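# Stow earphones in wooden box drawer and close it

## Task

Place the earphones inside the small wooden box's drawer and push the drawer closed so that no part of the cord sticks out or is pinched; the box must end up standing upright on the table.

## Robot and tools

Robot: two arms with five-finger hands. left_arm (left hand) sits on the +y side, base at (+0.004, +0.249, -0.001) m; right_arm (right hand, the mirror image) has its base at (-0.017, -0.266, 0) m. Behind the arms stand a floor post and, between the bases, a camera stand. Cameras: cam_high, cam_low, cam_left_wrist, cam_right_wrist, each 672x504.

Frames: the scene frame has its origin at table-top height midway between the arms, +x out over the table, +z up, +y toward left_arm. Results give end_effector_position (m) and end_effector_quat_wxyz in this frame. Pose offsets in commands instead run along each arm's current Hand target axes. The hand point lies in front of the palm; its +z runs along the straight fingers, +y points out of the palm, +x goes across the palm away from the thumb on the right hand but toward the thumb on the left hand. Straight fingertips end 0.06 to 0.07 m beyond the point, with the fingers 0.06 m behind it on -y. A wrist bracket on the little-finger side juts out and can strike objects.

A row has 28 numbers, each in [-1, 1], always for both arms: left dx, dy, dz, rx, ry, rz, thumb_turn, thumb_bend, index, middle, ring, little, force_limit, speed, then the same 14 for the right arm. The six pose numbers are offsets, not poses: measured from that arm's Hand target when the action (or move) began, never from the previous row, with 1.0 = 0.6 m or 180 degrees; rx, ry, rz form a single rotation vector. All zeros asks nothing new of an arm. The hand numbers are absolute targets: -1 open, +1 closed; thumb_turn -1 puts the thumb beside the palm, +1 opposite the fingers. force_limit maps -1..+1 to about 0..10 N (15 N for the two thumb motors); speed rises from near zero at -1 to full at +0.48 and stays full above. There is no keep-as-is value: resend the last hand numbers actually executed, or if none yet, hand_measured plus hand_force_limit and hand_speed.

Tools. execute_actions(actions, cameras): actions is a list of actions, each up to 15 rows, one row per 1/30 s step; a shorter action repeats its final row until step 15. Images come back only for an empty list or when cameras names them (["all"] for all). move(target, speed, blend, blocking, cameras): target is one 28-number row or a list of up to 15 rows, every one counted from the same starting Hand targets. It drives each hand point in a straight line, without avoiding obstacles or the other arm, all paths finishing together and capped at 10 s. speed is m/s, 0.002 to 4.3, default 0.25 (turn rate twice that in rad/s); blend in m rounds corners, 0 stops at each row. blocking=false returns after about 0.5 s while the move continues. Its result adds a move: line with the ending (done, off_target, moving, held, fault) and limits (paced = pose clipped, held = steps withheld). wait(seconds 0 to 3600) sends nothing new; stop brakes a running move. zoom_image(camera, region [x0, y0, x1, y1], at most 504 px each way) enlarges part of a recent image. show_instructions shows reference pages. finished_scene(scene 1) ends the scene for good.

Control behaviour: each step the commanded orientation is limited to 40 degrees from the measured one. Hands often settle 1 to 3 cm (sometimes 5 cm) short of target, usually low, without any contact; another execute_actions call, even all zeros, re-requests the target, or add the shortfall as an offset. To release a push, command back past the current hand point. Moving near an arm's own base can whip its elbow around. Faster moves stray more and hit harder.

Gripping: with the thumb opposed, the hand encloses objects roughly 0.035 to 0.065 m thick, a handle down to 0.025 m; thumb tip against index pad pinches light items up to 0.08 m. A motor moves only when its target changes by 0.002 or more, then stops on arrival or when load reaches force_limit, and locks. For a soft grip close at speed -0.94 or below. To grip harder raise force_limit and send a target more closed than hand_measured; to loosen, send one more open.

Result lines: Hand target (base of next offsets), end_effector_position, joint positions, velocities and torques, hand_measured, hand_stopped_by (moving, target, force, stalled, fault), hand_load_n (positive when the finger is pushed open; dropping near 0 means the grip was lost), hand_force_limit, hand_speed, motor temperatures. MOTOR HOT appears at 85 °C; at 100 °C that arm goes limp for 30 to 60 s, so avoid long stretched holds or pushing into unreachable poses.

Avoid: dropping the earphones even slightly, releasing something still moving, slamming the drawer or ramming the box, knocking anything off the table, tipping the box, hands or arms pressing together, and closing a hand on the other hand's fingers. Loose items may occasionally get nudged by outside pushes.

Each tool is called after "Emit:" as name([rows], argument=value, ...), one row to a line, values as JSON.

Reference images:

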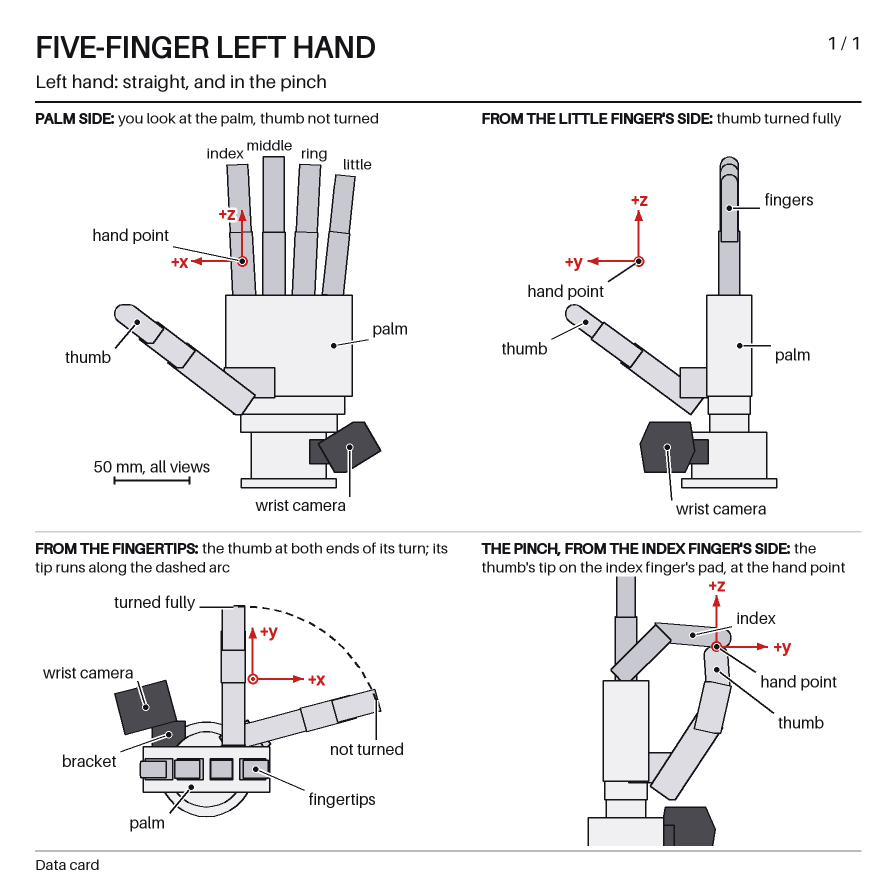

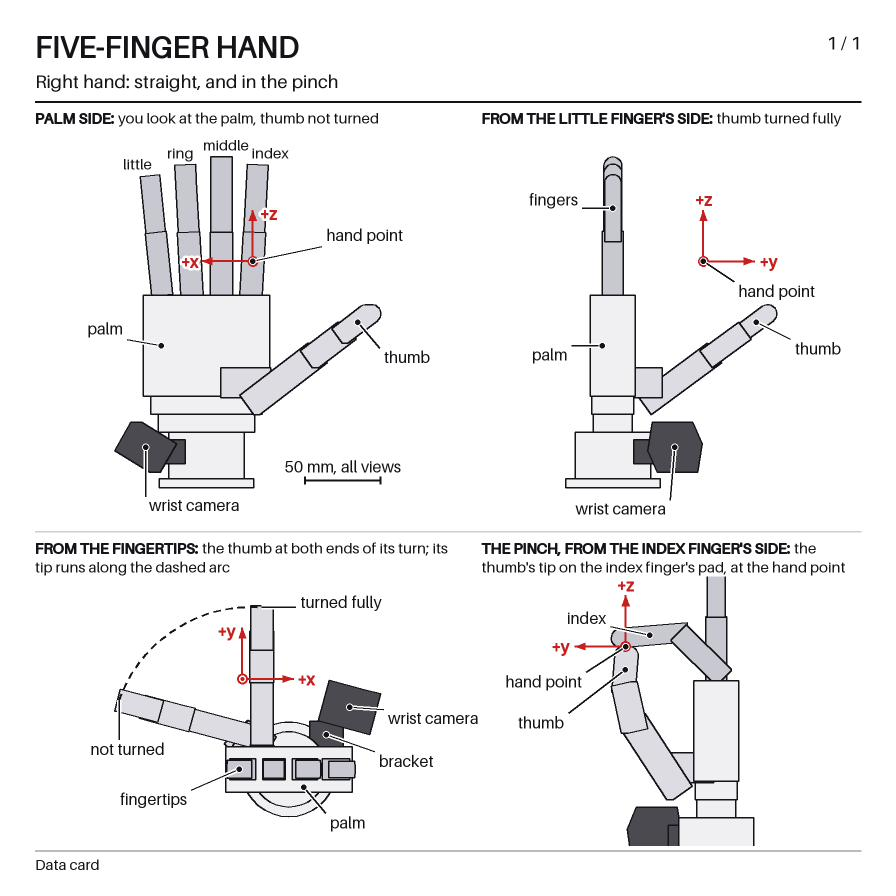

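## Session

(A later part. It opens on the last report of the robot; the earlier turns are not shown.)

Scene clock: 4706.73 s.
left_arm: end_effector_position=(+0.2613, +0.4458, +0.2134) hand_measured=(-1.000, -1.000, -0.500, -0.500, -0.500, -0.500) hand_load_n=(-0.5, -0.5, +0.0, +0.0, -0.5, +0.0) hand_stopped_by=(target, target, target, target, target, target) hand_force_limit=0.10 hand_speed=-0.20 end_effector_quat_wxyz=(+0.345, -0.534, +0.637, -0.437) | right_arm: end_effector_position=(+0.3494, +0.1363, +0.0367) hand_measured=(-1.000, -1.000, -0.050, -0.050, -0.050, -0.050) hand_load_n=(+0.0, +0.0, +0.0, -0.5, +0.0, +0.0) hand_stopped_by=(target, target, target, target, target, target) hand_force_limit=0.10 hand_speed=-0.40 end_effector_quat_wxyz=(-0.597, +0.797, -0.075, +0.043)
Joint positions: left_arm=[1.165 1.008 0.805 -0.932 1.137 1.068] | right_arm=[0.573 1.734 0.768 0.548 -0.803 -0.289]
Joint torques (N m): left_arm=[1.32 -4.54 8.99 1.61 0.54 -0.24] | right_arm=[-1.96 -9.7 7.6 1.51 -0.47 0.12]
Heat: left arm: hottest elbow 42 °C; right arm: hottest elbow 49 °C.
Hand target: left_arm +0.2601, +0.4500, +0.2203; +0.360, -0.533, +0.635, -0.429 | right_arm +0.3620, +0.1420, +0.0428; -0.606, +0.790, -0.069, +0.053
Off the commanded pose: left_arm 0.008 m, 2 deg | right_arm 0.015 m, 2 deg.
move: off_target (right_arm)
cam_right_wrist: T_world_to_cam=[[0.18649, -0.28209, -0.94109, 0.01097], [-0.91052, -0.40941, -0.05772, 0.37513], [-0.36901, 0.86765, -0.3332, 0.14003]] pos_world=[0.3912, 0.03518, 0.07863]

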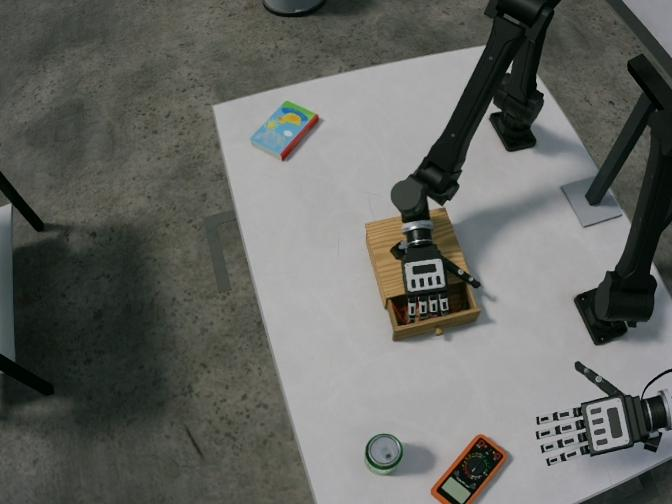

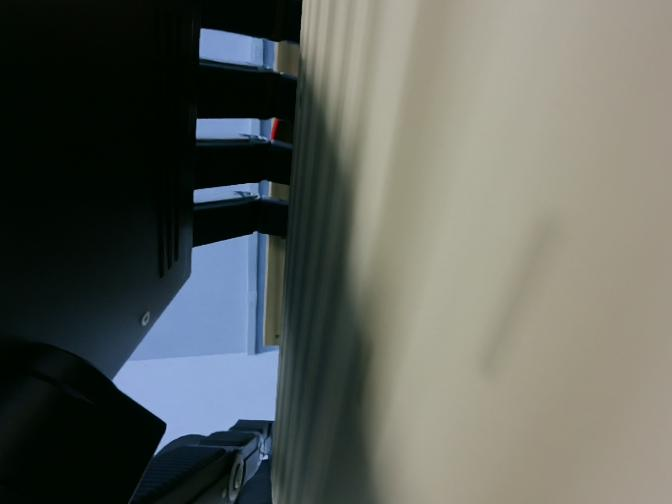

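Emit:
move(target=[0,0,0,0,0,0,-1,-1,-0.5,-0.5,-0.5,-0.5,0.1,-0.2,-0.0226,-0.1441,-0.0539,0,0,0,-1,-1,-0.05,-0.05,-0.05,-0.05,0.1,-0.4], speed=0.08, cameras=["cam_high","cam_right_wrist"])

Emit:
zoom_image(camera="cam_high", region=[370, 260, 500, 350])

Emit:
zoom_image(camera="cam_right_wrist", region=[300, 0, 552, 252])

Scene clock: 4753.07 s.
left_arm: end_effector_position=(+0.2613, +0.4458, +0.2134) hand_measured=(-1.000, -1.000, -0.500, -0.500, -0.500, -0.500) hand_load_n=(-0.5, +0.0, +0.0, +0.0, +0.0, +0.0) hand_stopped_by=(target, target, target, target, target, target) hand_force_limit=0.10 hand_speed=-0.20 end_effector_quat_wxyz=(+0.345, -0.534, +0.637, -0.437) | right_arm: end_effector_position=(+0.3309, +0.1248, +0.1020) hand_measured=(-1.000, -1.000, -0.050, -0.050, -0.050, -0.050) hand_load_n=(+0.0, +0.0, +0.0, +0.0, +0.0, +0.0) hand_stopped_by=(target, target, target, target, target, target) hand_force_limit=0.10 hand_speed=-0.40 end_effector_quat_wxyz=(-0.590, +0.803, -0.082, +0.033)
Joint positions: left_arm=[1.165 1.008 0.805 -0.932 1.137 1.068] | right_arm=[0.573 1.527 0.768 0.31 -0.803 -0.289]
Joint torques (N m): left_arm=[0.91 -4.95 9.22 1.63 0.56 -0.2] | right_arm=[-1.44 -11.11 10.47 0.49 -0.27 0.17]
Heat: left arm: hottest elbow 42 °C; right arm: hottest elbow 48 °C.
Hand target: left_arm +0.2601, +0.4500, +0.2203; +0.360, -0.533, +0.635, -0.429 | right_arm +0.3471, +0.1357, +0.1347; -0.606, +0.790, -0.069, +0.053
Off the commanded pose: left_arm 0.008 m, 2 deg | right_arm 0.038 m, 4 deg.
move: off_target (right_arm)
cam_right_wrist: T_world_to_cam=[[0.16194, -0.29737, -0.94093, 0.0827], [-0.91165, -0.41007, -0.02731, 0.35473], [-0.37773, 0.86221, -0.3375, 0.16904]] pos_world=[0.37384, 0.02431, 0.14455]

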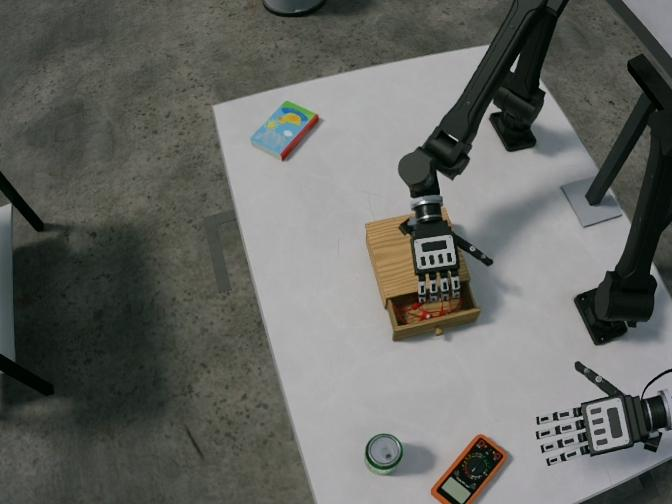

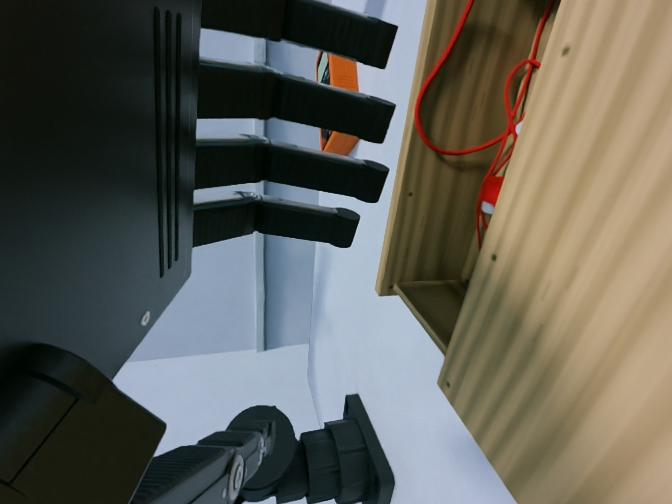

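Scaled by 3.877 from the camera's image (finer frame: 960x720).

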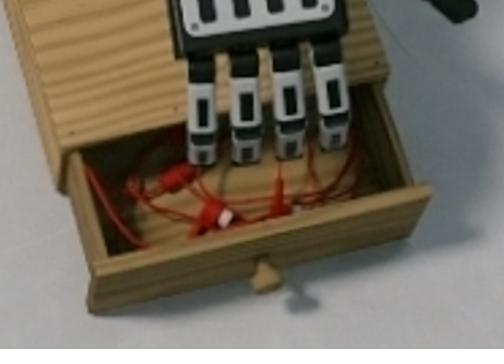

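Scaled by 2.000 from the camera's image (finer frame: 960x720).

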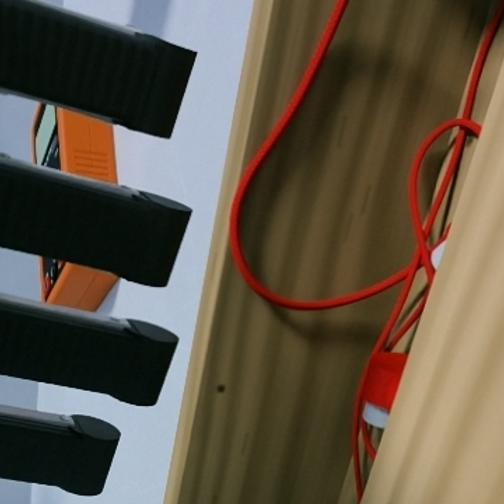

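Emit:
move(target=[0,0,0,0,0,0,-1,-1,-0.5,-0.5,-0.5,-0.5,0.1,-0.2,-0.019,0.0548,0.0257,0,-0.0215,-0.0058,-1,-1,-0.05,-0.05,-0.05,-0.05,0.1,-0.4], speed=0.06, cameras=["cam_high","cam_right_wrist"])

Emit:
zoom_image(camera="cam_high", region=[370, 260, 500, 350])

Emit:
zoom_image(camera="cam_right_wrist", region=[260, 0, 512, 252])

Scene clock: 4823.57 s.
left_arm: end_effector_position=(+0.2613, +0.4458, +0.2134) hand_measured=(-1.000, -1.000, -0.500, -0.500, -0.500, -0.500) hand_load_n=(-0.5, +0.0, +0.0, +0.0, +0.0, +0.0) hand_stopped_by=(target, target, target, target, target, target) hand_force_limit=0.10 hand_speed=-0.20 end_effector_quat_wxyz=(+0.345, -0.534, +0.637, -0.437) | right_arm: end_effector_position=(+0.3269, +0.1288, +0.0811) hand_measured=(-1.000, -1.000, -0.050, -0.050, -0.050, -0.050) hand_load_n=(+0.0, +0.0, +0.0, +0.0, -0.5, +0.0) hand_stopped_by=(target, target, target, target, target, target) hand_force_limit=0.10 hand_speed=-0.40 end_effector_quat_wxyz=(-0.592, +0.803, -0.068, +0.015)
Joint positions: left_arm=[1.165 1.008 0.805 -0.932 1.137 1.068] | right_arm=[0.575 1.59 0.768 0.356 -0.846 -0.301]
Joint torques (N m): left_arm=[0.21 -5.25 9.17 1.48 0.56 -0.25] | right_arm=[-0.26 -9.76 9.11 1.62 -0.64 -0.02]
Heat: left arm: hottest elbow 42 °C; right arm: hottest elbow 51 °C.
Hand target: left_arm +0.2601, +0.4500, +0.2203; +0.360, -0.533, +0.635, -0.429 | right_arm +0.3370, +0.1439, +0.0990; -0.608, +0.792, -0.041, +0.031
Off the commanded pose: left_arm 0.008 m, 2 deg | right_arm 0.025 m, 4 deg.
move: off_target (right_arm)
cam_right_wrist: T_world_to_cam=[[0.16263, -0.28498, -0.94464, 0.06339], [-0.89312, -0.44944, -0.01817, 0.35045], [-0.41938, 0.84663, -0.32762, 0.17181]] pos_world=[0.37474, 0.03012, 0.12254]

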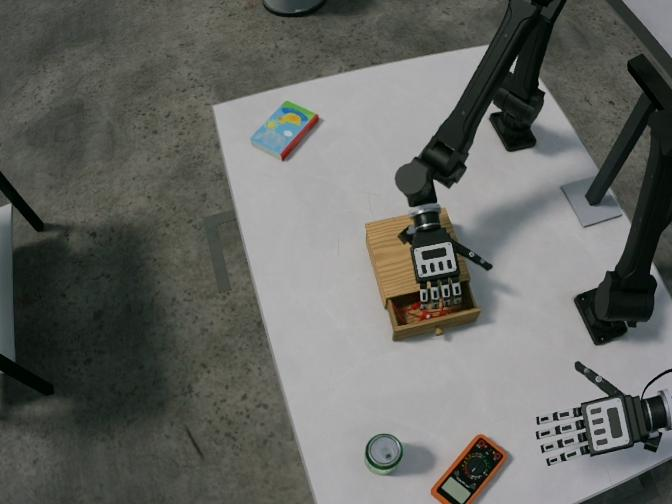

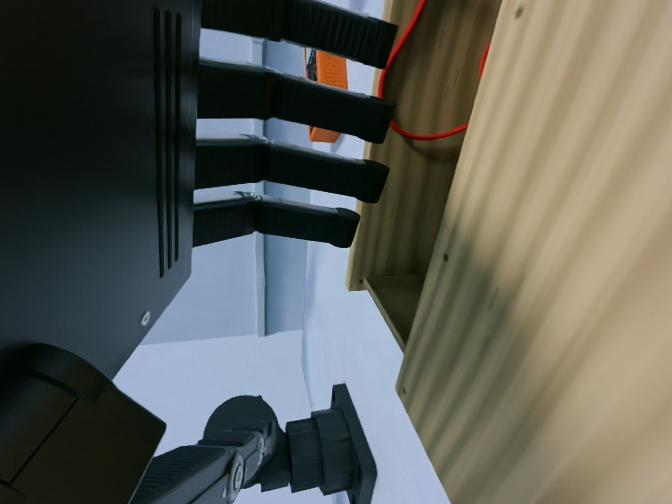

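Scaled by 3.877 from the camera's image (finer frame: 960x720).

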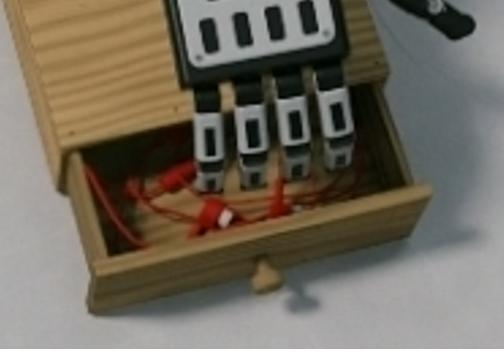

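Scaled by 2.000 from the camera's image (finer frame: 960x720).

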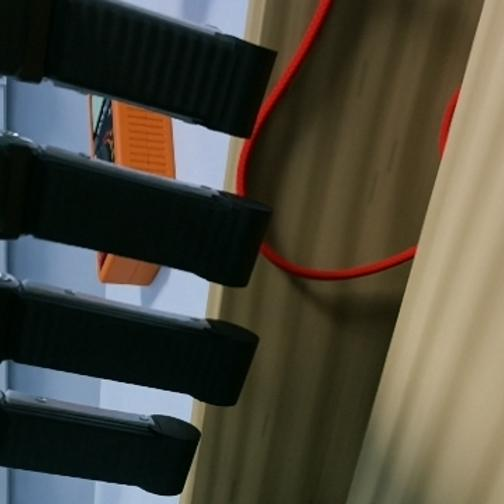

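Emit:
move(target=[0,0,0,0,0,0,-1,-1,-0.5,-0.5,-0.5,-0.5,0.1,-0.2,0,0.0644,0.0173,0,0,0,-1,-1,-0.05,-0.05,-0.05,-0.05,0.1,-0.4], speed=0.05, cameras=["cam_high","cam_right_wrist"])

Emit:
zoom_image(camera="cam_high", region=[370, 260, 500, 350])

Emit:
zoom_image(camera="cam_right_wrist", region=[200, 0, 452, 252])

Scene clock: 4835.53 s.
left_arm: end_effector_position=(+0.2613, +0.4458, +0.2134) hand_measured=(-1.000, -1.000, -0.500, -0.500, -0.500, -0.500) hand_load_n=(-0.5, +0.0, +0.0, +0.0, +0.0, +0.0) hand_stopped_by=(target, target, target, target, target, target) hand_force_limit=0.10 hand_speed=-0.20 end_effector_quat_wxyz=(+0.345, -0.534, +0.637, -0.437) | right_arm: end_effector_position=(+0.3370, +0.1350, +0.0528) hand_measured=(-1.000, -1.000, -0.050, -0.050, -0.050, -0.050) hand_load_n=(+0.0, +0.0, +0.0, +0.0, +0.0, +0.0) hand_stopped_by=(target, target, target, target, target, target) hand_force_limit=0.10 hand_speed=-0.40 end_effector_quat_wxyz=(-0.599, +0.798, -0.061, +0.025)
Joint positions: left_arm=[1.165 1.008 0.805 -0.932 1.137 1.068] | right_arm=[0.575 1.685 0.768 0.479 -0.846 -0.303]
Joint torques (N m): left_arm=[0.97 -4.37 9.1 1.35 0.48 -0.19] | right_arm=[-0.32 -10.17 6.63 1.66 -0.61 -0.02]
Heat: left arm: hottest elbow 42 °C; right arm: hottest elbow 51 °C.
Hand target: left_arm +0.2601, +0.4500, +0.2203; +0.360, -0.533, +0.635, -0.429 | right_arm +0.3370, +0.1439, +0.0589; -0.608, +0.792, -0.041, +0.031
Off the commanded pose: left_arm 0.008 m, 2 deg | right_arm 0.011 m, 3 deg.
move: off_target (right_arm)
cam_right_wrist: T_world_to_cam=[[0.18624, -0.27125, -0.94432, 0.02689], [-0.89212, -0.44937, -0.04687, 0.36284], [-0.41163, 0.85117, -0.32568, 0.15819]] pos_world=[0.3838, 0.03569, 0.09392]

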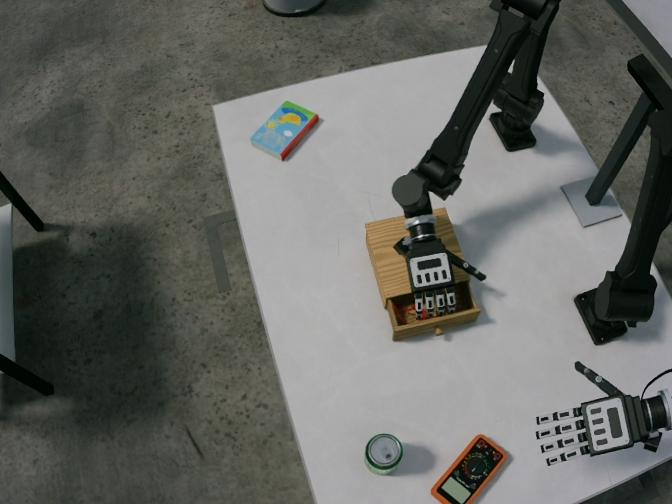

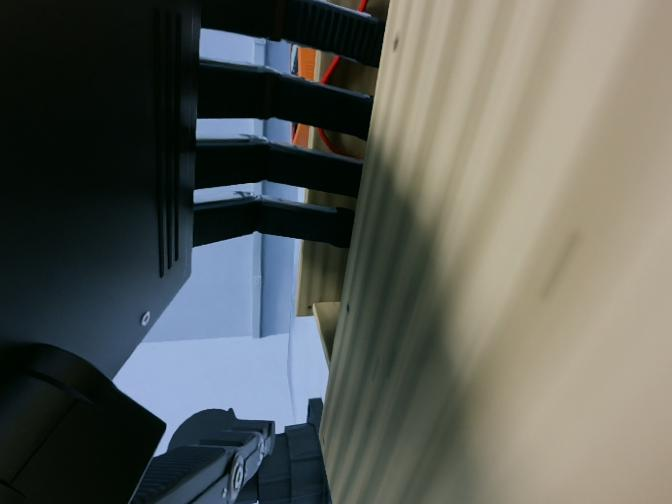

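Scaled by 3.877 from the camera's image (finer frame: 960x720).

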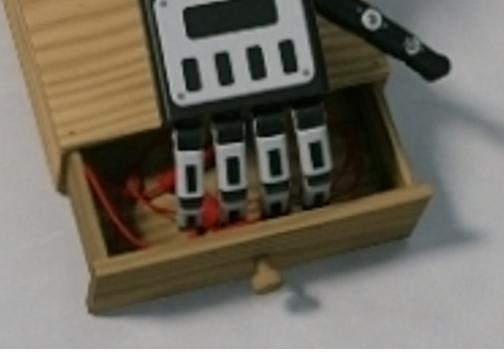

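Scaled by 2.000 from the camera's image (finer frame: 960x720).

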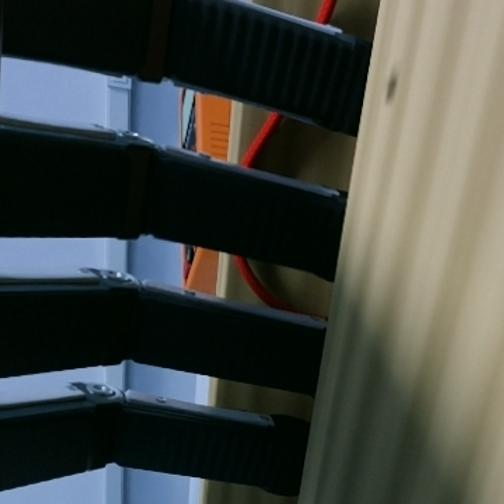

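Emit:
move(target=[0,0,0,0,0,0,-1,-1,-0.5,-0.5,-0.5,-0.5,0.1,-0.2,-0.001,0.02,0.0157,0,0,0,-1,-1,-0.05,-0.05,-0.05,-0.05,0.1,-0.4], speed=0.04, cameras=["cam_high","cam_right_wrist"])

Emit:
zoom_image(camera="cam_high", region=[370, 260, 500, 350])

Emit:
zoom_image(camera="cam_right_wrist", region=[200, 0, 452, 252])

Scene clock: 4845.20 s.
left_arm: end_effector_position=(+0.2613, +0.4458, +0.2134) hand_measured=(-1.000, -1.000, -0.500, -0.500, -0.500, -0.500) hand_load_n=(+0.0, +0.0, +0.0, +0.0, +0.0, -0.5) hand_stopped_by=(target, target, target, target, target, target) hand_force_limit=0.10 hand_speed=-0.20 end_effector_quat_wxyz=(+0.345, -0.534, +0.637, -0.437) | right_arm: end_effector_position=(+0.3359, +0.1399, +0.0411) hand_measured=(-1.000, -1.000, -0.050, -0.050, -0.050, -0.050) hand_load_n=(+0.0, +0.0, -1.5, +0.0, +0.0, +0.0) hand_stopped_by=(target, target, target, target, target, target) hand_force_limit=0.10 hand_speed=-0.40 end_effector_quat_wxyz=(-0.600, +0.797, -0.057, +0.023)
Joint positions: left_arm=[1.165 1.008 0.805 -0.932 1.137 1.068] | right_arm=[0.584 1.722 0.768 0.522 -0.844 -0.3]
Joint torques (N m): left_arm=[0.21 -4.54 9.06 1.31 0.52 -0.28] | right_arm=[-0.03 -10.17 6.54 1.8 -0.17 0.05]
Heat: left arm: hottest elbow 42 °C; right arm: hottest elbow 50 °C.
Hand target: left_arm +0.2601, +0.4500, +0.2203; +0.360, -0.533, +0.635, -0.429 | right_arm +0.3370, +0.1499, +0.0449; -0.608, +0.792, -0.041, +0.031
Off the commanded pose: left_arm 0.008 m, 2 deg | right_arm 0.011 m, 2 deg.
move: off_target (right_arm)
cam_right_wrist: T_world_to_cam=[[0.19055, -0.267, -0.94467, 0.01533], [-0.88885, -0.45539, -0.05058, 0.36343], [-0.41669, 0.84931, -0.3241, 0.15166]] pos_world=[0.38331, 0.04079, 0.08202]

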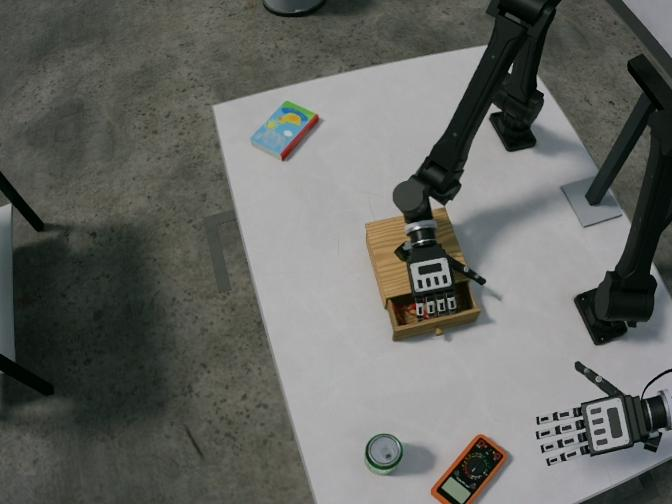

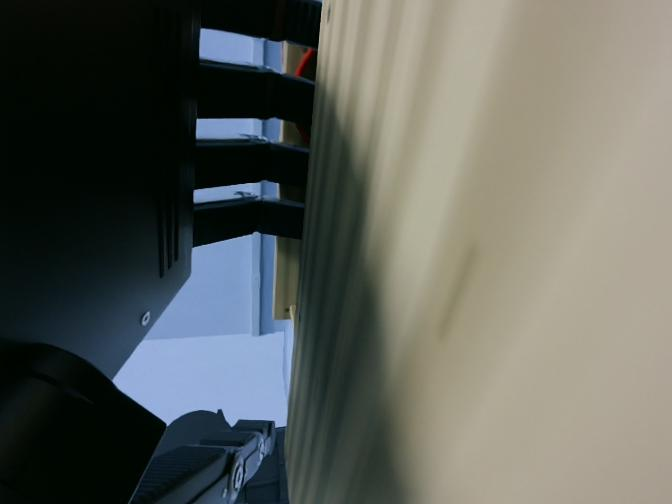

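Scaled by 3.877 from the camera's image (finer frame: 960x720).

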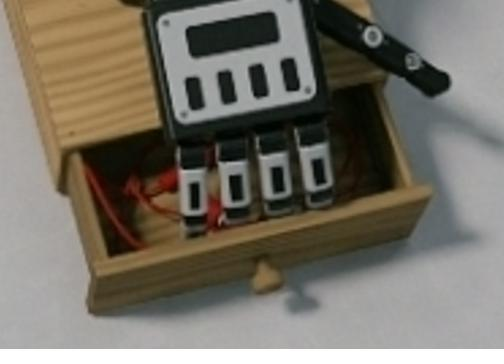

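Scaled by 2.000 from the camera's image (finer frame: 960x720).

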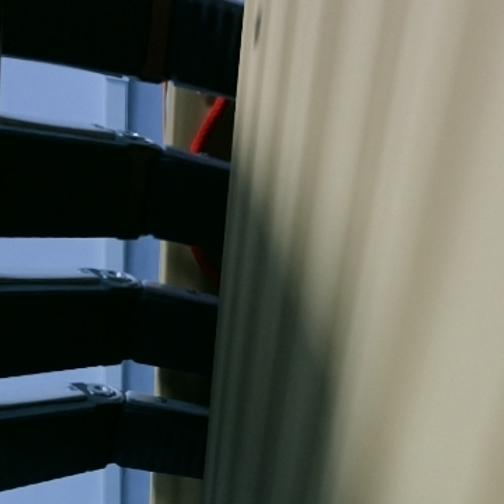

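Emit:
move(target=[0,0,0,0,0,0,-1,-1,-0.5,-0.5,-0.5,-0.5,0.1,-0.2,0.0052,0.0139,-0.048,0,0,0,-1,-1,-0.05,-0.05,-0.05,-0.05,0.1,-0.4], speed=0.04, cameras=["cam_high","cam_right_wrist"])

Emit:
zoom_image(camera="cam_high", region=[370, 260, 500, 350])

Emit:
zoom_image(camera="cam_right_wrist", region=[200, 0, 452, 252])

Scene clock: 4867.70 s.
left_arm: end_effector_position=(+0.2613, +0.4458, +0.2134) hand_measured=(-1.000, -1.000, -0.500, -0.500, -0.500, -0.500) hand_load_n=(+0.0, +0.5, +0.0, +0.0, +0.0, +0.0) hand_stopped_by=(target, target, target, target, target, target) hand_force_limit=0.10 hand_speed=-0.20 end_effector_quat_wxyz=(+0.345, -0.534, +0.637, -0.437) | right_arm: end_effector_position=(+0.3306, +0.1258, +0.0378) hand_measured=(-1.000, -1.000, -0.050, -0.050, -0.050, -0.050) hand_load_n=(+0.0, +0.0, +0.0, +0.0, +0.0, +0.0) hand_stopped_by=(target, target, target, target, target, target) hand_force_limit=0.10 hand_speed=-0.40 end_effector_quat_wxyz=(-0.603, +0.796, -0.044, +0.019)
Joint positions: left_arm=[1.165 1.008 0.805 -0.932 1.137 1.068] | right_arm=[0.558 1.714 0.742 0.525 -0.892 -0.335]
Joint velocities: left_arm=[within noise] | right_arm=[-0.005 0.015 -0.002 -0.002 0.022 -0.154]
Joint torques (N m): left_arm=[0.26 -4.95 9.07 1.46 0.48 -0.27] | right_arm=[-2.32 -11.52 5.26 1.05 -0.49 -0.01]
Heat: left arm: hottest elbow 42 °C; right arm: hottest elbow 49 °C.
Hand target: left_arm +0.2601, +0.4500, +0.2203; +0.360, -0.533, +0.635, -0.429 | right_arm +0.3370, +0.1198, +0.0443; -0.608, +0.792, -0.041, +0.031
Off the commanded pose: left_arm 0.008 m, 2 deg | right_arm 0.011 m, 2 deg.
move: off_target (right_arm)
cam_right_wrist: T_world_to_cam=[[0.20706, -0.25623, -0.94418, 0.00271], [-0.87581, -0.47864, -0.06218, 0.35121], [-0.43599, 0.83979, -0.32352, 0.1679]] pos_world=[0.38024, 0.0278, 0.07871]

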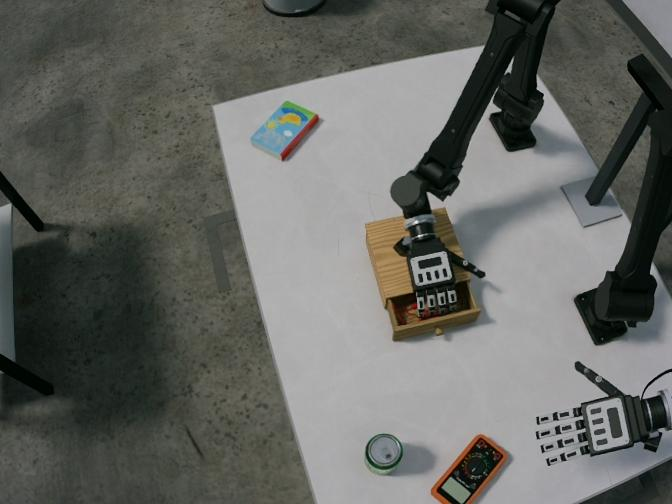

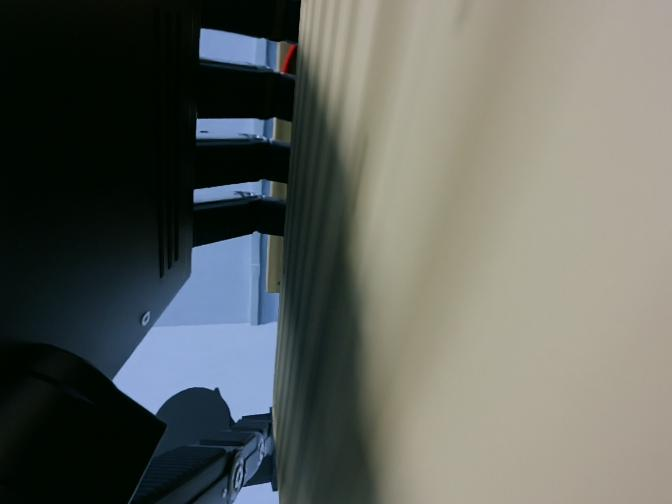

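Scaled by 3.877 from the camera's image (finer frame: 960x720).

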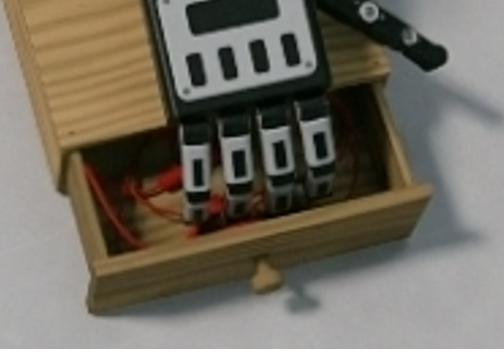

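Scaled by 2.000 from the camera's image (finer frame: 960x720).

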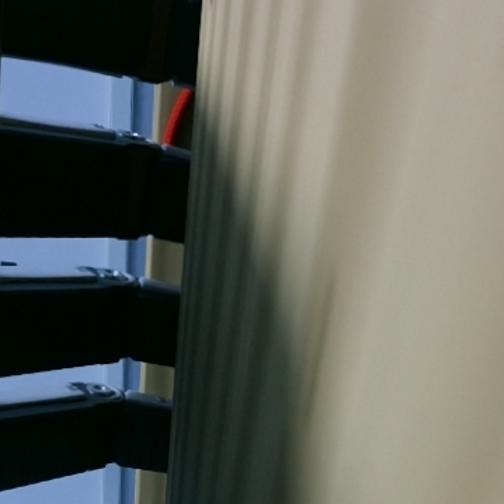

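Emit:
move(target=[0,0,0,0,0,0,-1,-1,-0.5,-0.5,-0.5,-0.5,0.1,-0.2,0,-0.1288,-0.0345,0,0,0,-1,-1,-0.05,-0.05,-0.05,-0.05,0.1,-0.4], speed=0.08, cameras=["cam_high","cam_right_wrist"])

Emit:
zoom_image(camera="cam_high", region=[370, 260, 500, 350])

Emit:
zoom_image(camera="cam_right_wrist", region=[300, 0, 552, 252])

Scene clock: 4877.43 s.
left_arm: end_effector_position=(+0.2613, +0.4458, +0.2134) hand_measured=(-1.000, -1.000, -0.500, -0.500, -0.500, -0.500) hand_load_n=(+0.0, +0.0, -0.5, +0.0, +0.0, -0.5) hand_stopped_by=(target, target, target, target, target, target) hand_force_limit=0.10 hand_speed=-0.20 end_effector_quat_wxyz=(+0.345, -0.534, +0.637, -0.437) | right_arm: end_effector_position=(+0.3176, +0.1111, +0.0931) hand_measured=(-1.000, -1.000, -0.050, -0.050, -0.050, -0.050) hand_load_n=(-0.5, +0.0, +0.0, +0.0, +0.0, -0.5) hand_stopped_by=(target, target, target, target, target, target) hand_force_limit=0.10 hand_speed=-0.40 end_effector_quat_wxyz=(-0.592, +0.804, -0.061, +0.007)
Joint positions: left_arm=[1.165 1.008 0.805 -0.932 1.137 1.068] | right_arm=[0.546 1.53 0.746 0.287 -0.892 -0.335]
Joint torques (N m): left_arm=[0.32 -4.72 9.13 1.66 0.51 -0.22] | right_arm=[-2.08 -10.99 10.28 0.42 -0.53 0]
Heat: left arm: hottest elbow 42 °C; right arm: hottest elbow 49 °C.
Hand target: left_arm +0.2601, +0.4500, +0.2203; +0.360, -0.533, +0.635, -0.429 | right_arm +0.3370, +0.1198, +0.1243; -0.608, +0.792, -0.041, +0.031
Off the commanded pose: left_arm 0.008 m, 2 deg | right_arm 0.038 m, 4 deg.
move: off_target (right_arm)
cam_right_wrist: T_world_to_cam=[[0.16387, -0.28222, -0.94525, 0.07052], [-0.88322, -0.46878, -0.01315, 0.33281], [-0.4394, 0.83702, -0.32608, 0.19412]] pos_world=[0.36769, 0.01343, 0.13433]

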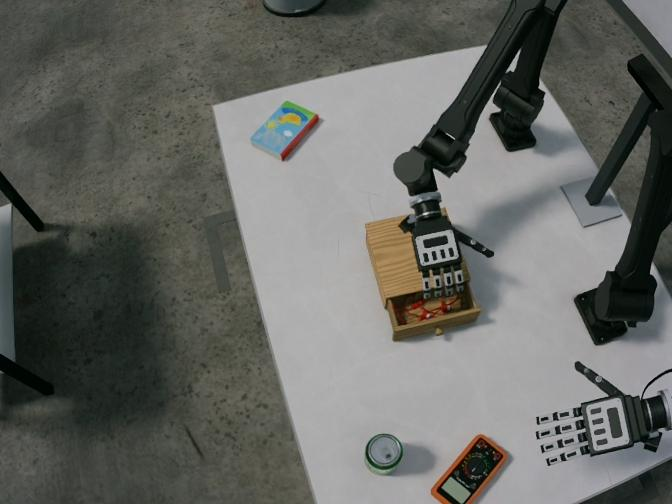

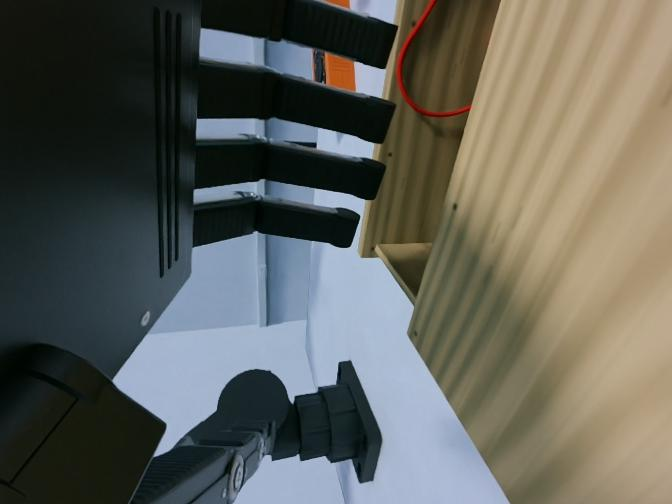

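Scaled by 3.877 from the camera's image (finer frame: 960x720).

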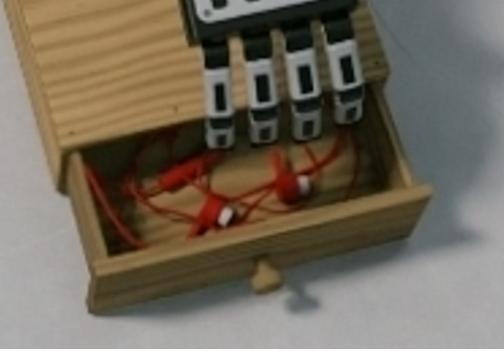

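Scaled by 2.000 from the camera's image (finer frame: 960x720).

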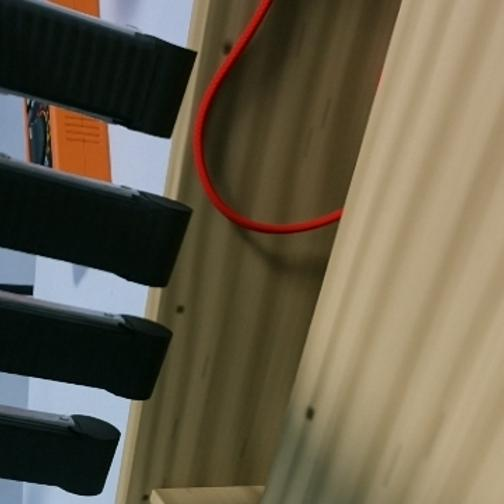

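Emit:
wait(seconds=0.1, cameras=["cam_left_wrist","cam_high","cam_low"])

Emit:
zoom_image(camera="cam_left_wrist", region=[240, 260, 400, 440])

Emit:
zoom_image(camera="cam_high", region=[380, 285, 440, 335])

Emit:
zoom_image(camera="cam_low", region=[220, 270, 320, 370])

Scene clock: 4907.37 s.
left_arm: end_effector_position=(+0.2613, +0.4458, +0.2134) hand_measured=(-1.000, -1.000, -0.500, -0.500, -0.500, -0.500) hand_load_n=(-0.5, +0.0, +0.0, +0.0, +0.0, +0.0) hand_stopped_by=(target, target, target, target, target, target) hand_force_limit=0.10 hand_speed=-0.20 end_effector_quat_wxyz=(+0.345, -0.534, +0.637, -0.437) | right_arm: end_effector_position=(+0.3176, +0.1111, +0.0931) hand_measured=(-1.000, -1.000, -0.050, -0.050, -0.050, -0.050) hand_load_n=(+0.0, +0.0, +0.0, +0.0, +0.0, +0.0) hand_stopped_by=(target, target, target, target, target, target) hand_force_limit=0.10 hand_speed=-0.40 end_effector_quat_wxyz=(-0.592, +0.804, -0.061, +0.007)
Joint positions: left_arm=[1.165 1.008 0.805 -0.932 1.137 1.068] | right_arm=[0.546 1.53 0.746 0.287 -0.892 -0.335]
Joint torques (N m): left_arm=[0.56 -4.72 9.1 1.43 0.53 -0.24] | right_arm=[-2.02 -10.93 10.28 0.43 -0.53 0]
Heat: left arm: hottest elbow 42 °C; right arm: hottest elbow 52 °C.
Hand target: left_arm +0.2601, +0.4500, +0.2203; +0.360, -0.533, +0.635, -0.429 | right_arm +0.3370, +0.1198, +0.1243; -0.608, +0.792, -0.041, +0.031
Off the commanded pose: left_arm 0.008 m, 2 deg | right_arm 0.038 m, 4 deg.
wait: 0.10 s; at rest from the start
cam_left_wrist: T_world_to_cam=[[0.29752, -0.30331, 0.90526, -0.13774], [-0.73688, -0.67584, 0.01573, 0.4839], [0.60703, -0.67175, -0.42458, 0.3456]] pos_world=[0.18777, 0.51742, 0.26381]
Images, in order (width x height): cam_high 672x504, cam_low 672x504, cam_left_wrist 672x504.

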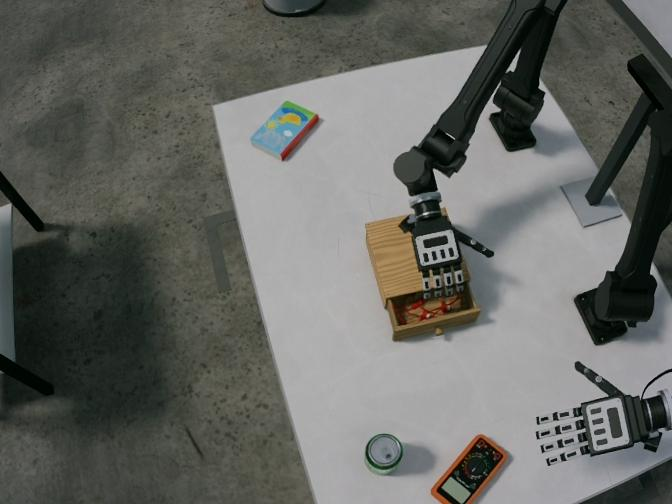

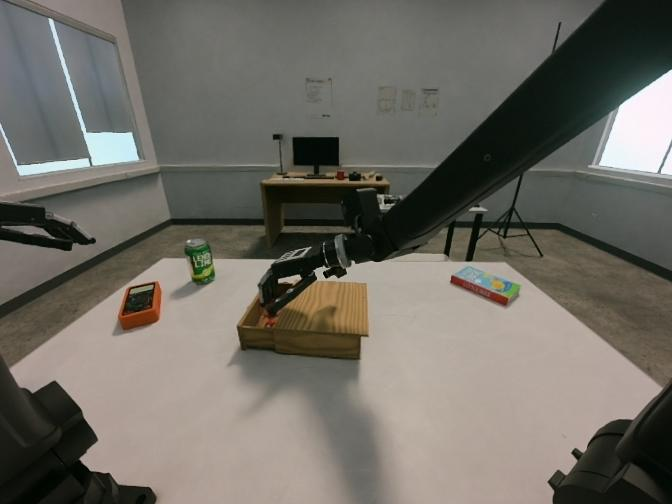

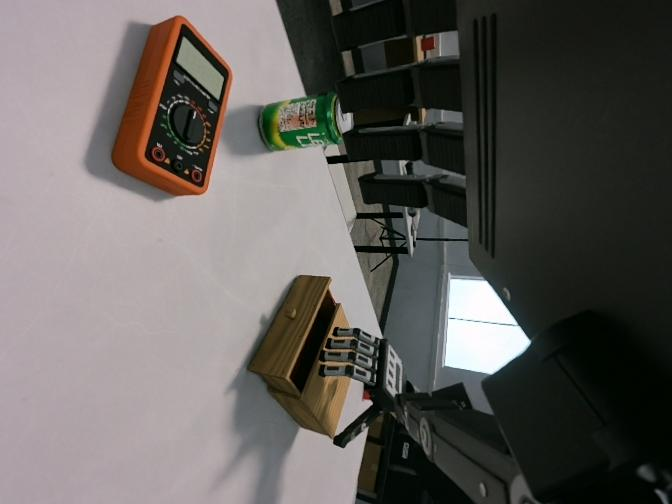

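Scaled by 2.800 from the camera's image (finer frame: 960x720).

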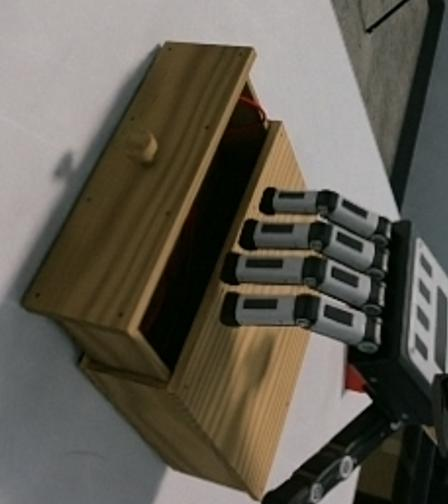

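Scaled by 8.400 from the camera's image (finer frame: 960x720).

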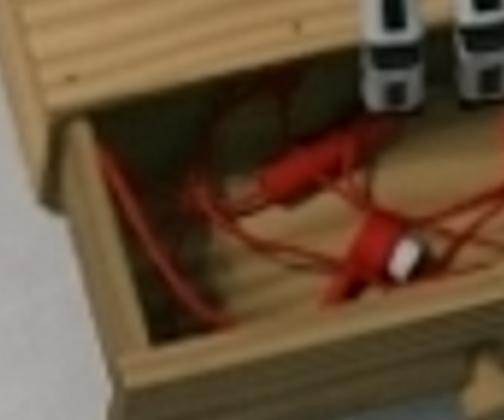

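Scaled by 5.040 from the camera's image (finer frame: 960x720).

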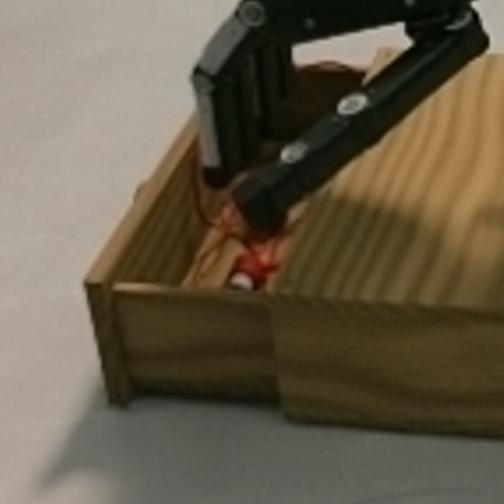

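Emit:
zoom_image(camera="cam_low", region=[250, 270, 310, 315])

Emit:
zoom_image(camera="cam_left_wrist", region=[290, 270, 360, 350])

Scaled by 8.400 from the camera's image (finer frame: 960x720).

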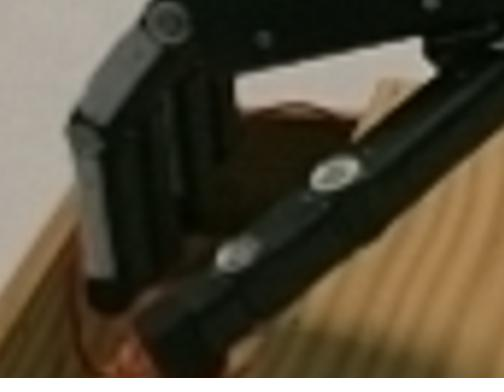

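Scaled by 6.300 from the camera's image (finer frame: 960x720).

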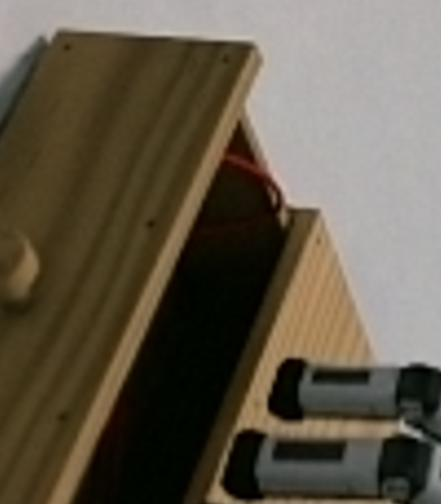

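Emit:
move(target=[0,0,0,0,0,0,-1,-1,-0.5,-0.5,-0.5,-0.5,0.1,-0.2,-0.0113,-0.0279,0.1041,0,0,0,-1,-1,-0.05,-0.05,-0.05,-0.05,0.1,-0.4], speed=0.1, cameras=["cam_high"])

Scene clock: 4960.67 s.
left_arm: end_effector_position=(+0.2613, +0.4458, +0.2134) hand_measured=(-1.000, -1.000, -0.500, -0.500, -0.500, -0.500) hand_load_n=(-0.5, +0.0, -0.5, +0.0, +0.0, +0.0) hand_stopped_by=(target, target, target, target, target, target) hand_force_limit=0.10 hand_speed=-0.20 end_effector_quat_wxyz=(+0.345, -0.534, +0.637, -0.437) | right_arm: end_effector_position=(+0.3212, +0.1661, +0.0992) hand_measured=(-1.000, -1.000, -0.050, -0.050, -0.050, -0.050) hand_load_n=(+0.0, +0.0, +0.0, +0.0, +0.0, +0.0) hand_stopped_by=(target, target, target, target, target, target) hand_force_limit=0.10 hand_speed=-0.40 end_effector_quat_wxyz=(-0.588, +0.807, -0.055, +0.016)
Joint positions: left_arm=[1.165 1.008 0.805 -0.932 1.137 1.068] | right_arm=[0.655 1.587 0.835 0.302 -0.785 -0.289]
Joint torques (N m): left_arm=[0.73 -5.25 9.13 1.44 0.51 -0.23] | right_arm=[-0.15 -9.88 10.73 1.68 -0.29 0.27]
Heat: left arm: hottest elbow 42 °C; right arm: hottest elbow 54 °C.
Hand target: left_arm +0.2601, +0.4500, +0.2203; +0.360, -0.533, +0.635, -0.429 | right_arm +0.3369, +0.1848, +0.1243; -0.608, +0.792, -0.041, +0.031
Off the commanded pose: left_arm 0.008 m, 2 deg | right_arm 0.035 m, 4 deg.
move: off_target (right_arm)

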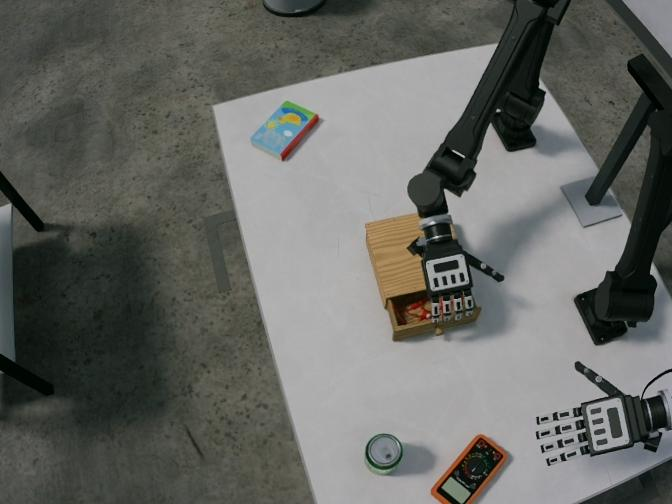

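Emit:
move(target=[0,0,0,0,0,0,-1,-1,-0.5,-0.5,-0.5,-0.5,0.1,-0.2,0.0263,-0.0093,0.035,0,0,0,-1,-1,-0.05,-0.05,-0.05,-0.05,0.1,-0.4], speed=0.08, cameras=["cam_high"])

Emit:
zoom_image(camera="cam_high", region=[370, 240, 510, 350])

Scene clock: 4969.67 s.
left_arm: end_effector_position=(+0.2613, +0.4458, +0.2134) hand_measured=(-1.000, -1.000, -0.500, -0.500, -0.500, -0.500) hand_load_n=(-0.5, +0.0, +0.0, +0.0, +0.0, +0.0) hand_stopped_by=(target, target, target, target, target, target) hand_force_limit=0.10 hand_speed=-0.20 end_effector_quat_wxyz=(+0.345, -0.534, +0.637, -0.437) | right_arm: end_effector_position=(+0.3423, +0.1849, +0.0998) hand_measured=(-1.000, -1.000, -0.050, -0.050, -0.050, -0.050) hand_load_n=(+0.0, +0.0, +0.0, +0.0, +0.0, +0.5) hand_stopped_by=(target, target, target, target, target, target) hand_force_limit=0.10 hand_speed=-0.40 end_effector_quat_wxyz=(-0.591, +0.805, -0.054, +0.021)
Joint positions: left_arm=[1.165 1.008 0.805 -0.932 1.137 1.068] | right_arm=[0.661 1.647 0.909 0.302 -0.775 -0.283]
Joint torques (N m): left_arm=[0.67 -4.89 9.03 1.46 0.53 -0.23] | right_arm=[-0.26 -10.7 10.95 1.22 -0.24 0.27]
Heat: left arm: hottest elbow 42 °C; right arm: hottest elbow 54 °C.
Hand target: left_arm +0.2601, +0.4500, +0.2203; +0.360, -0.533, +0.635, -0.429 | right_arm +0.3549, +0.2048, +0.1243; -0.608, +0.792, -0.041, +0.031
Off the commanded pose: left_arm 0.008 m, 2 deg | right_arm 0.034 m, 3 deg.
move: off_target (right_arm)

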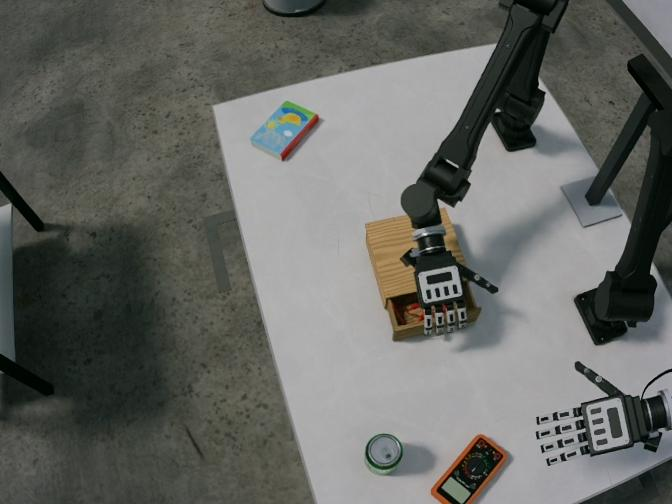

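Scaled by 3.600 from the camera's image (finer frame: 960x720).

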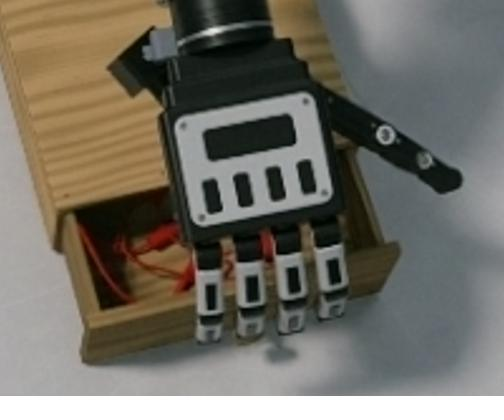

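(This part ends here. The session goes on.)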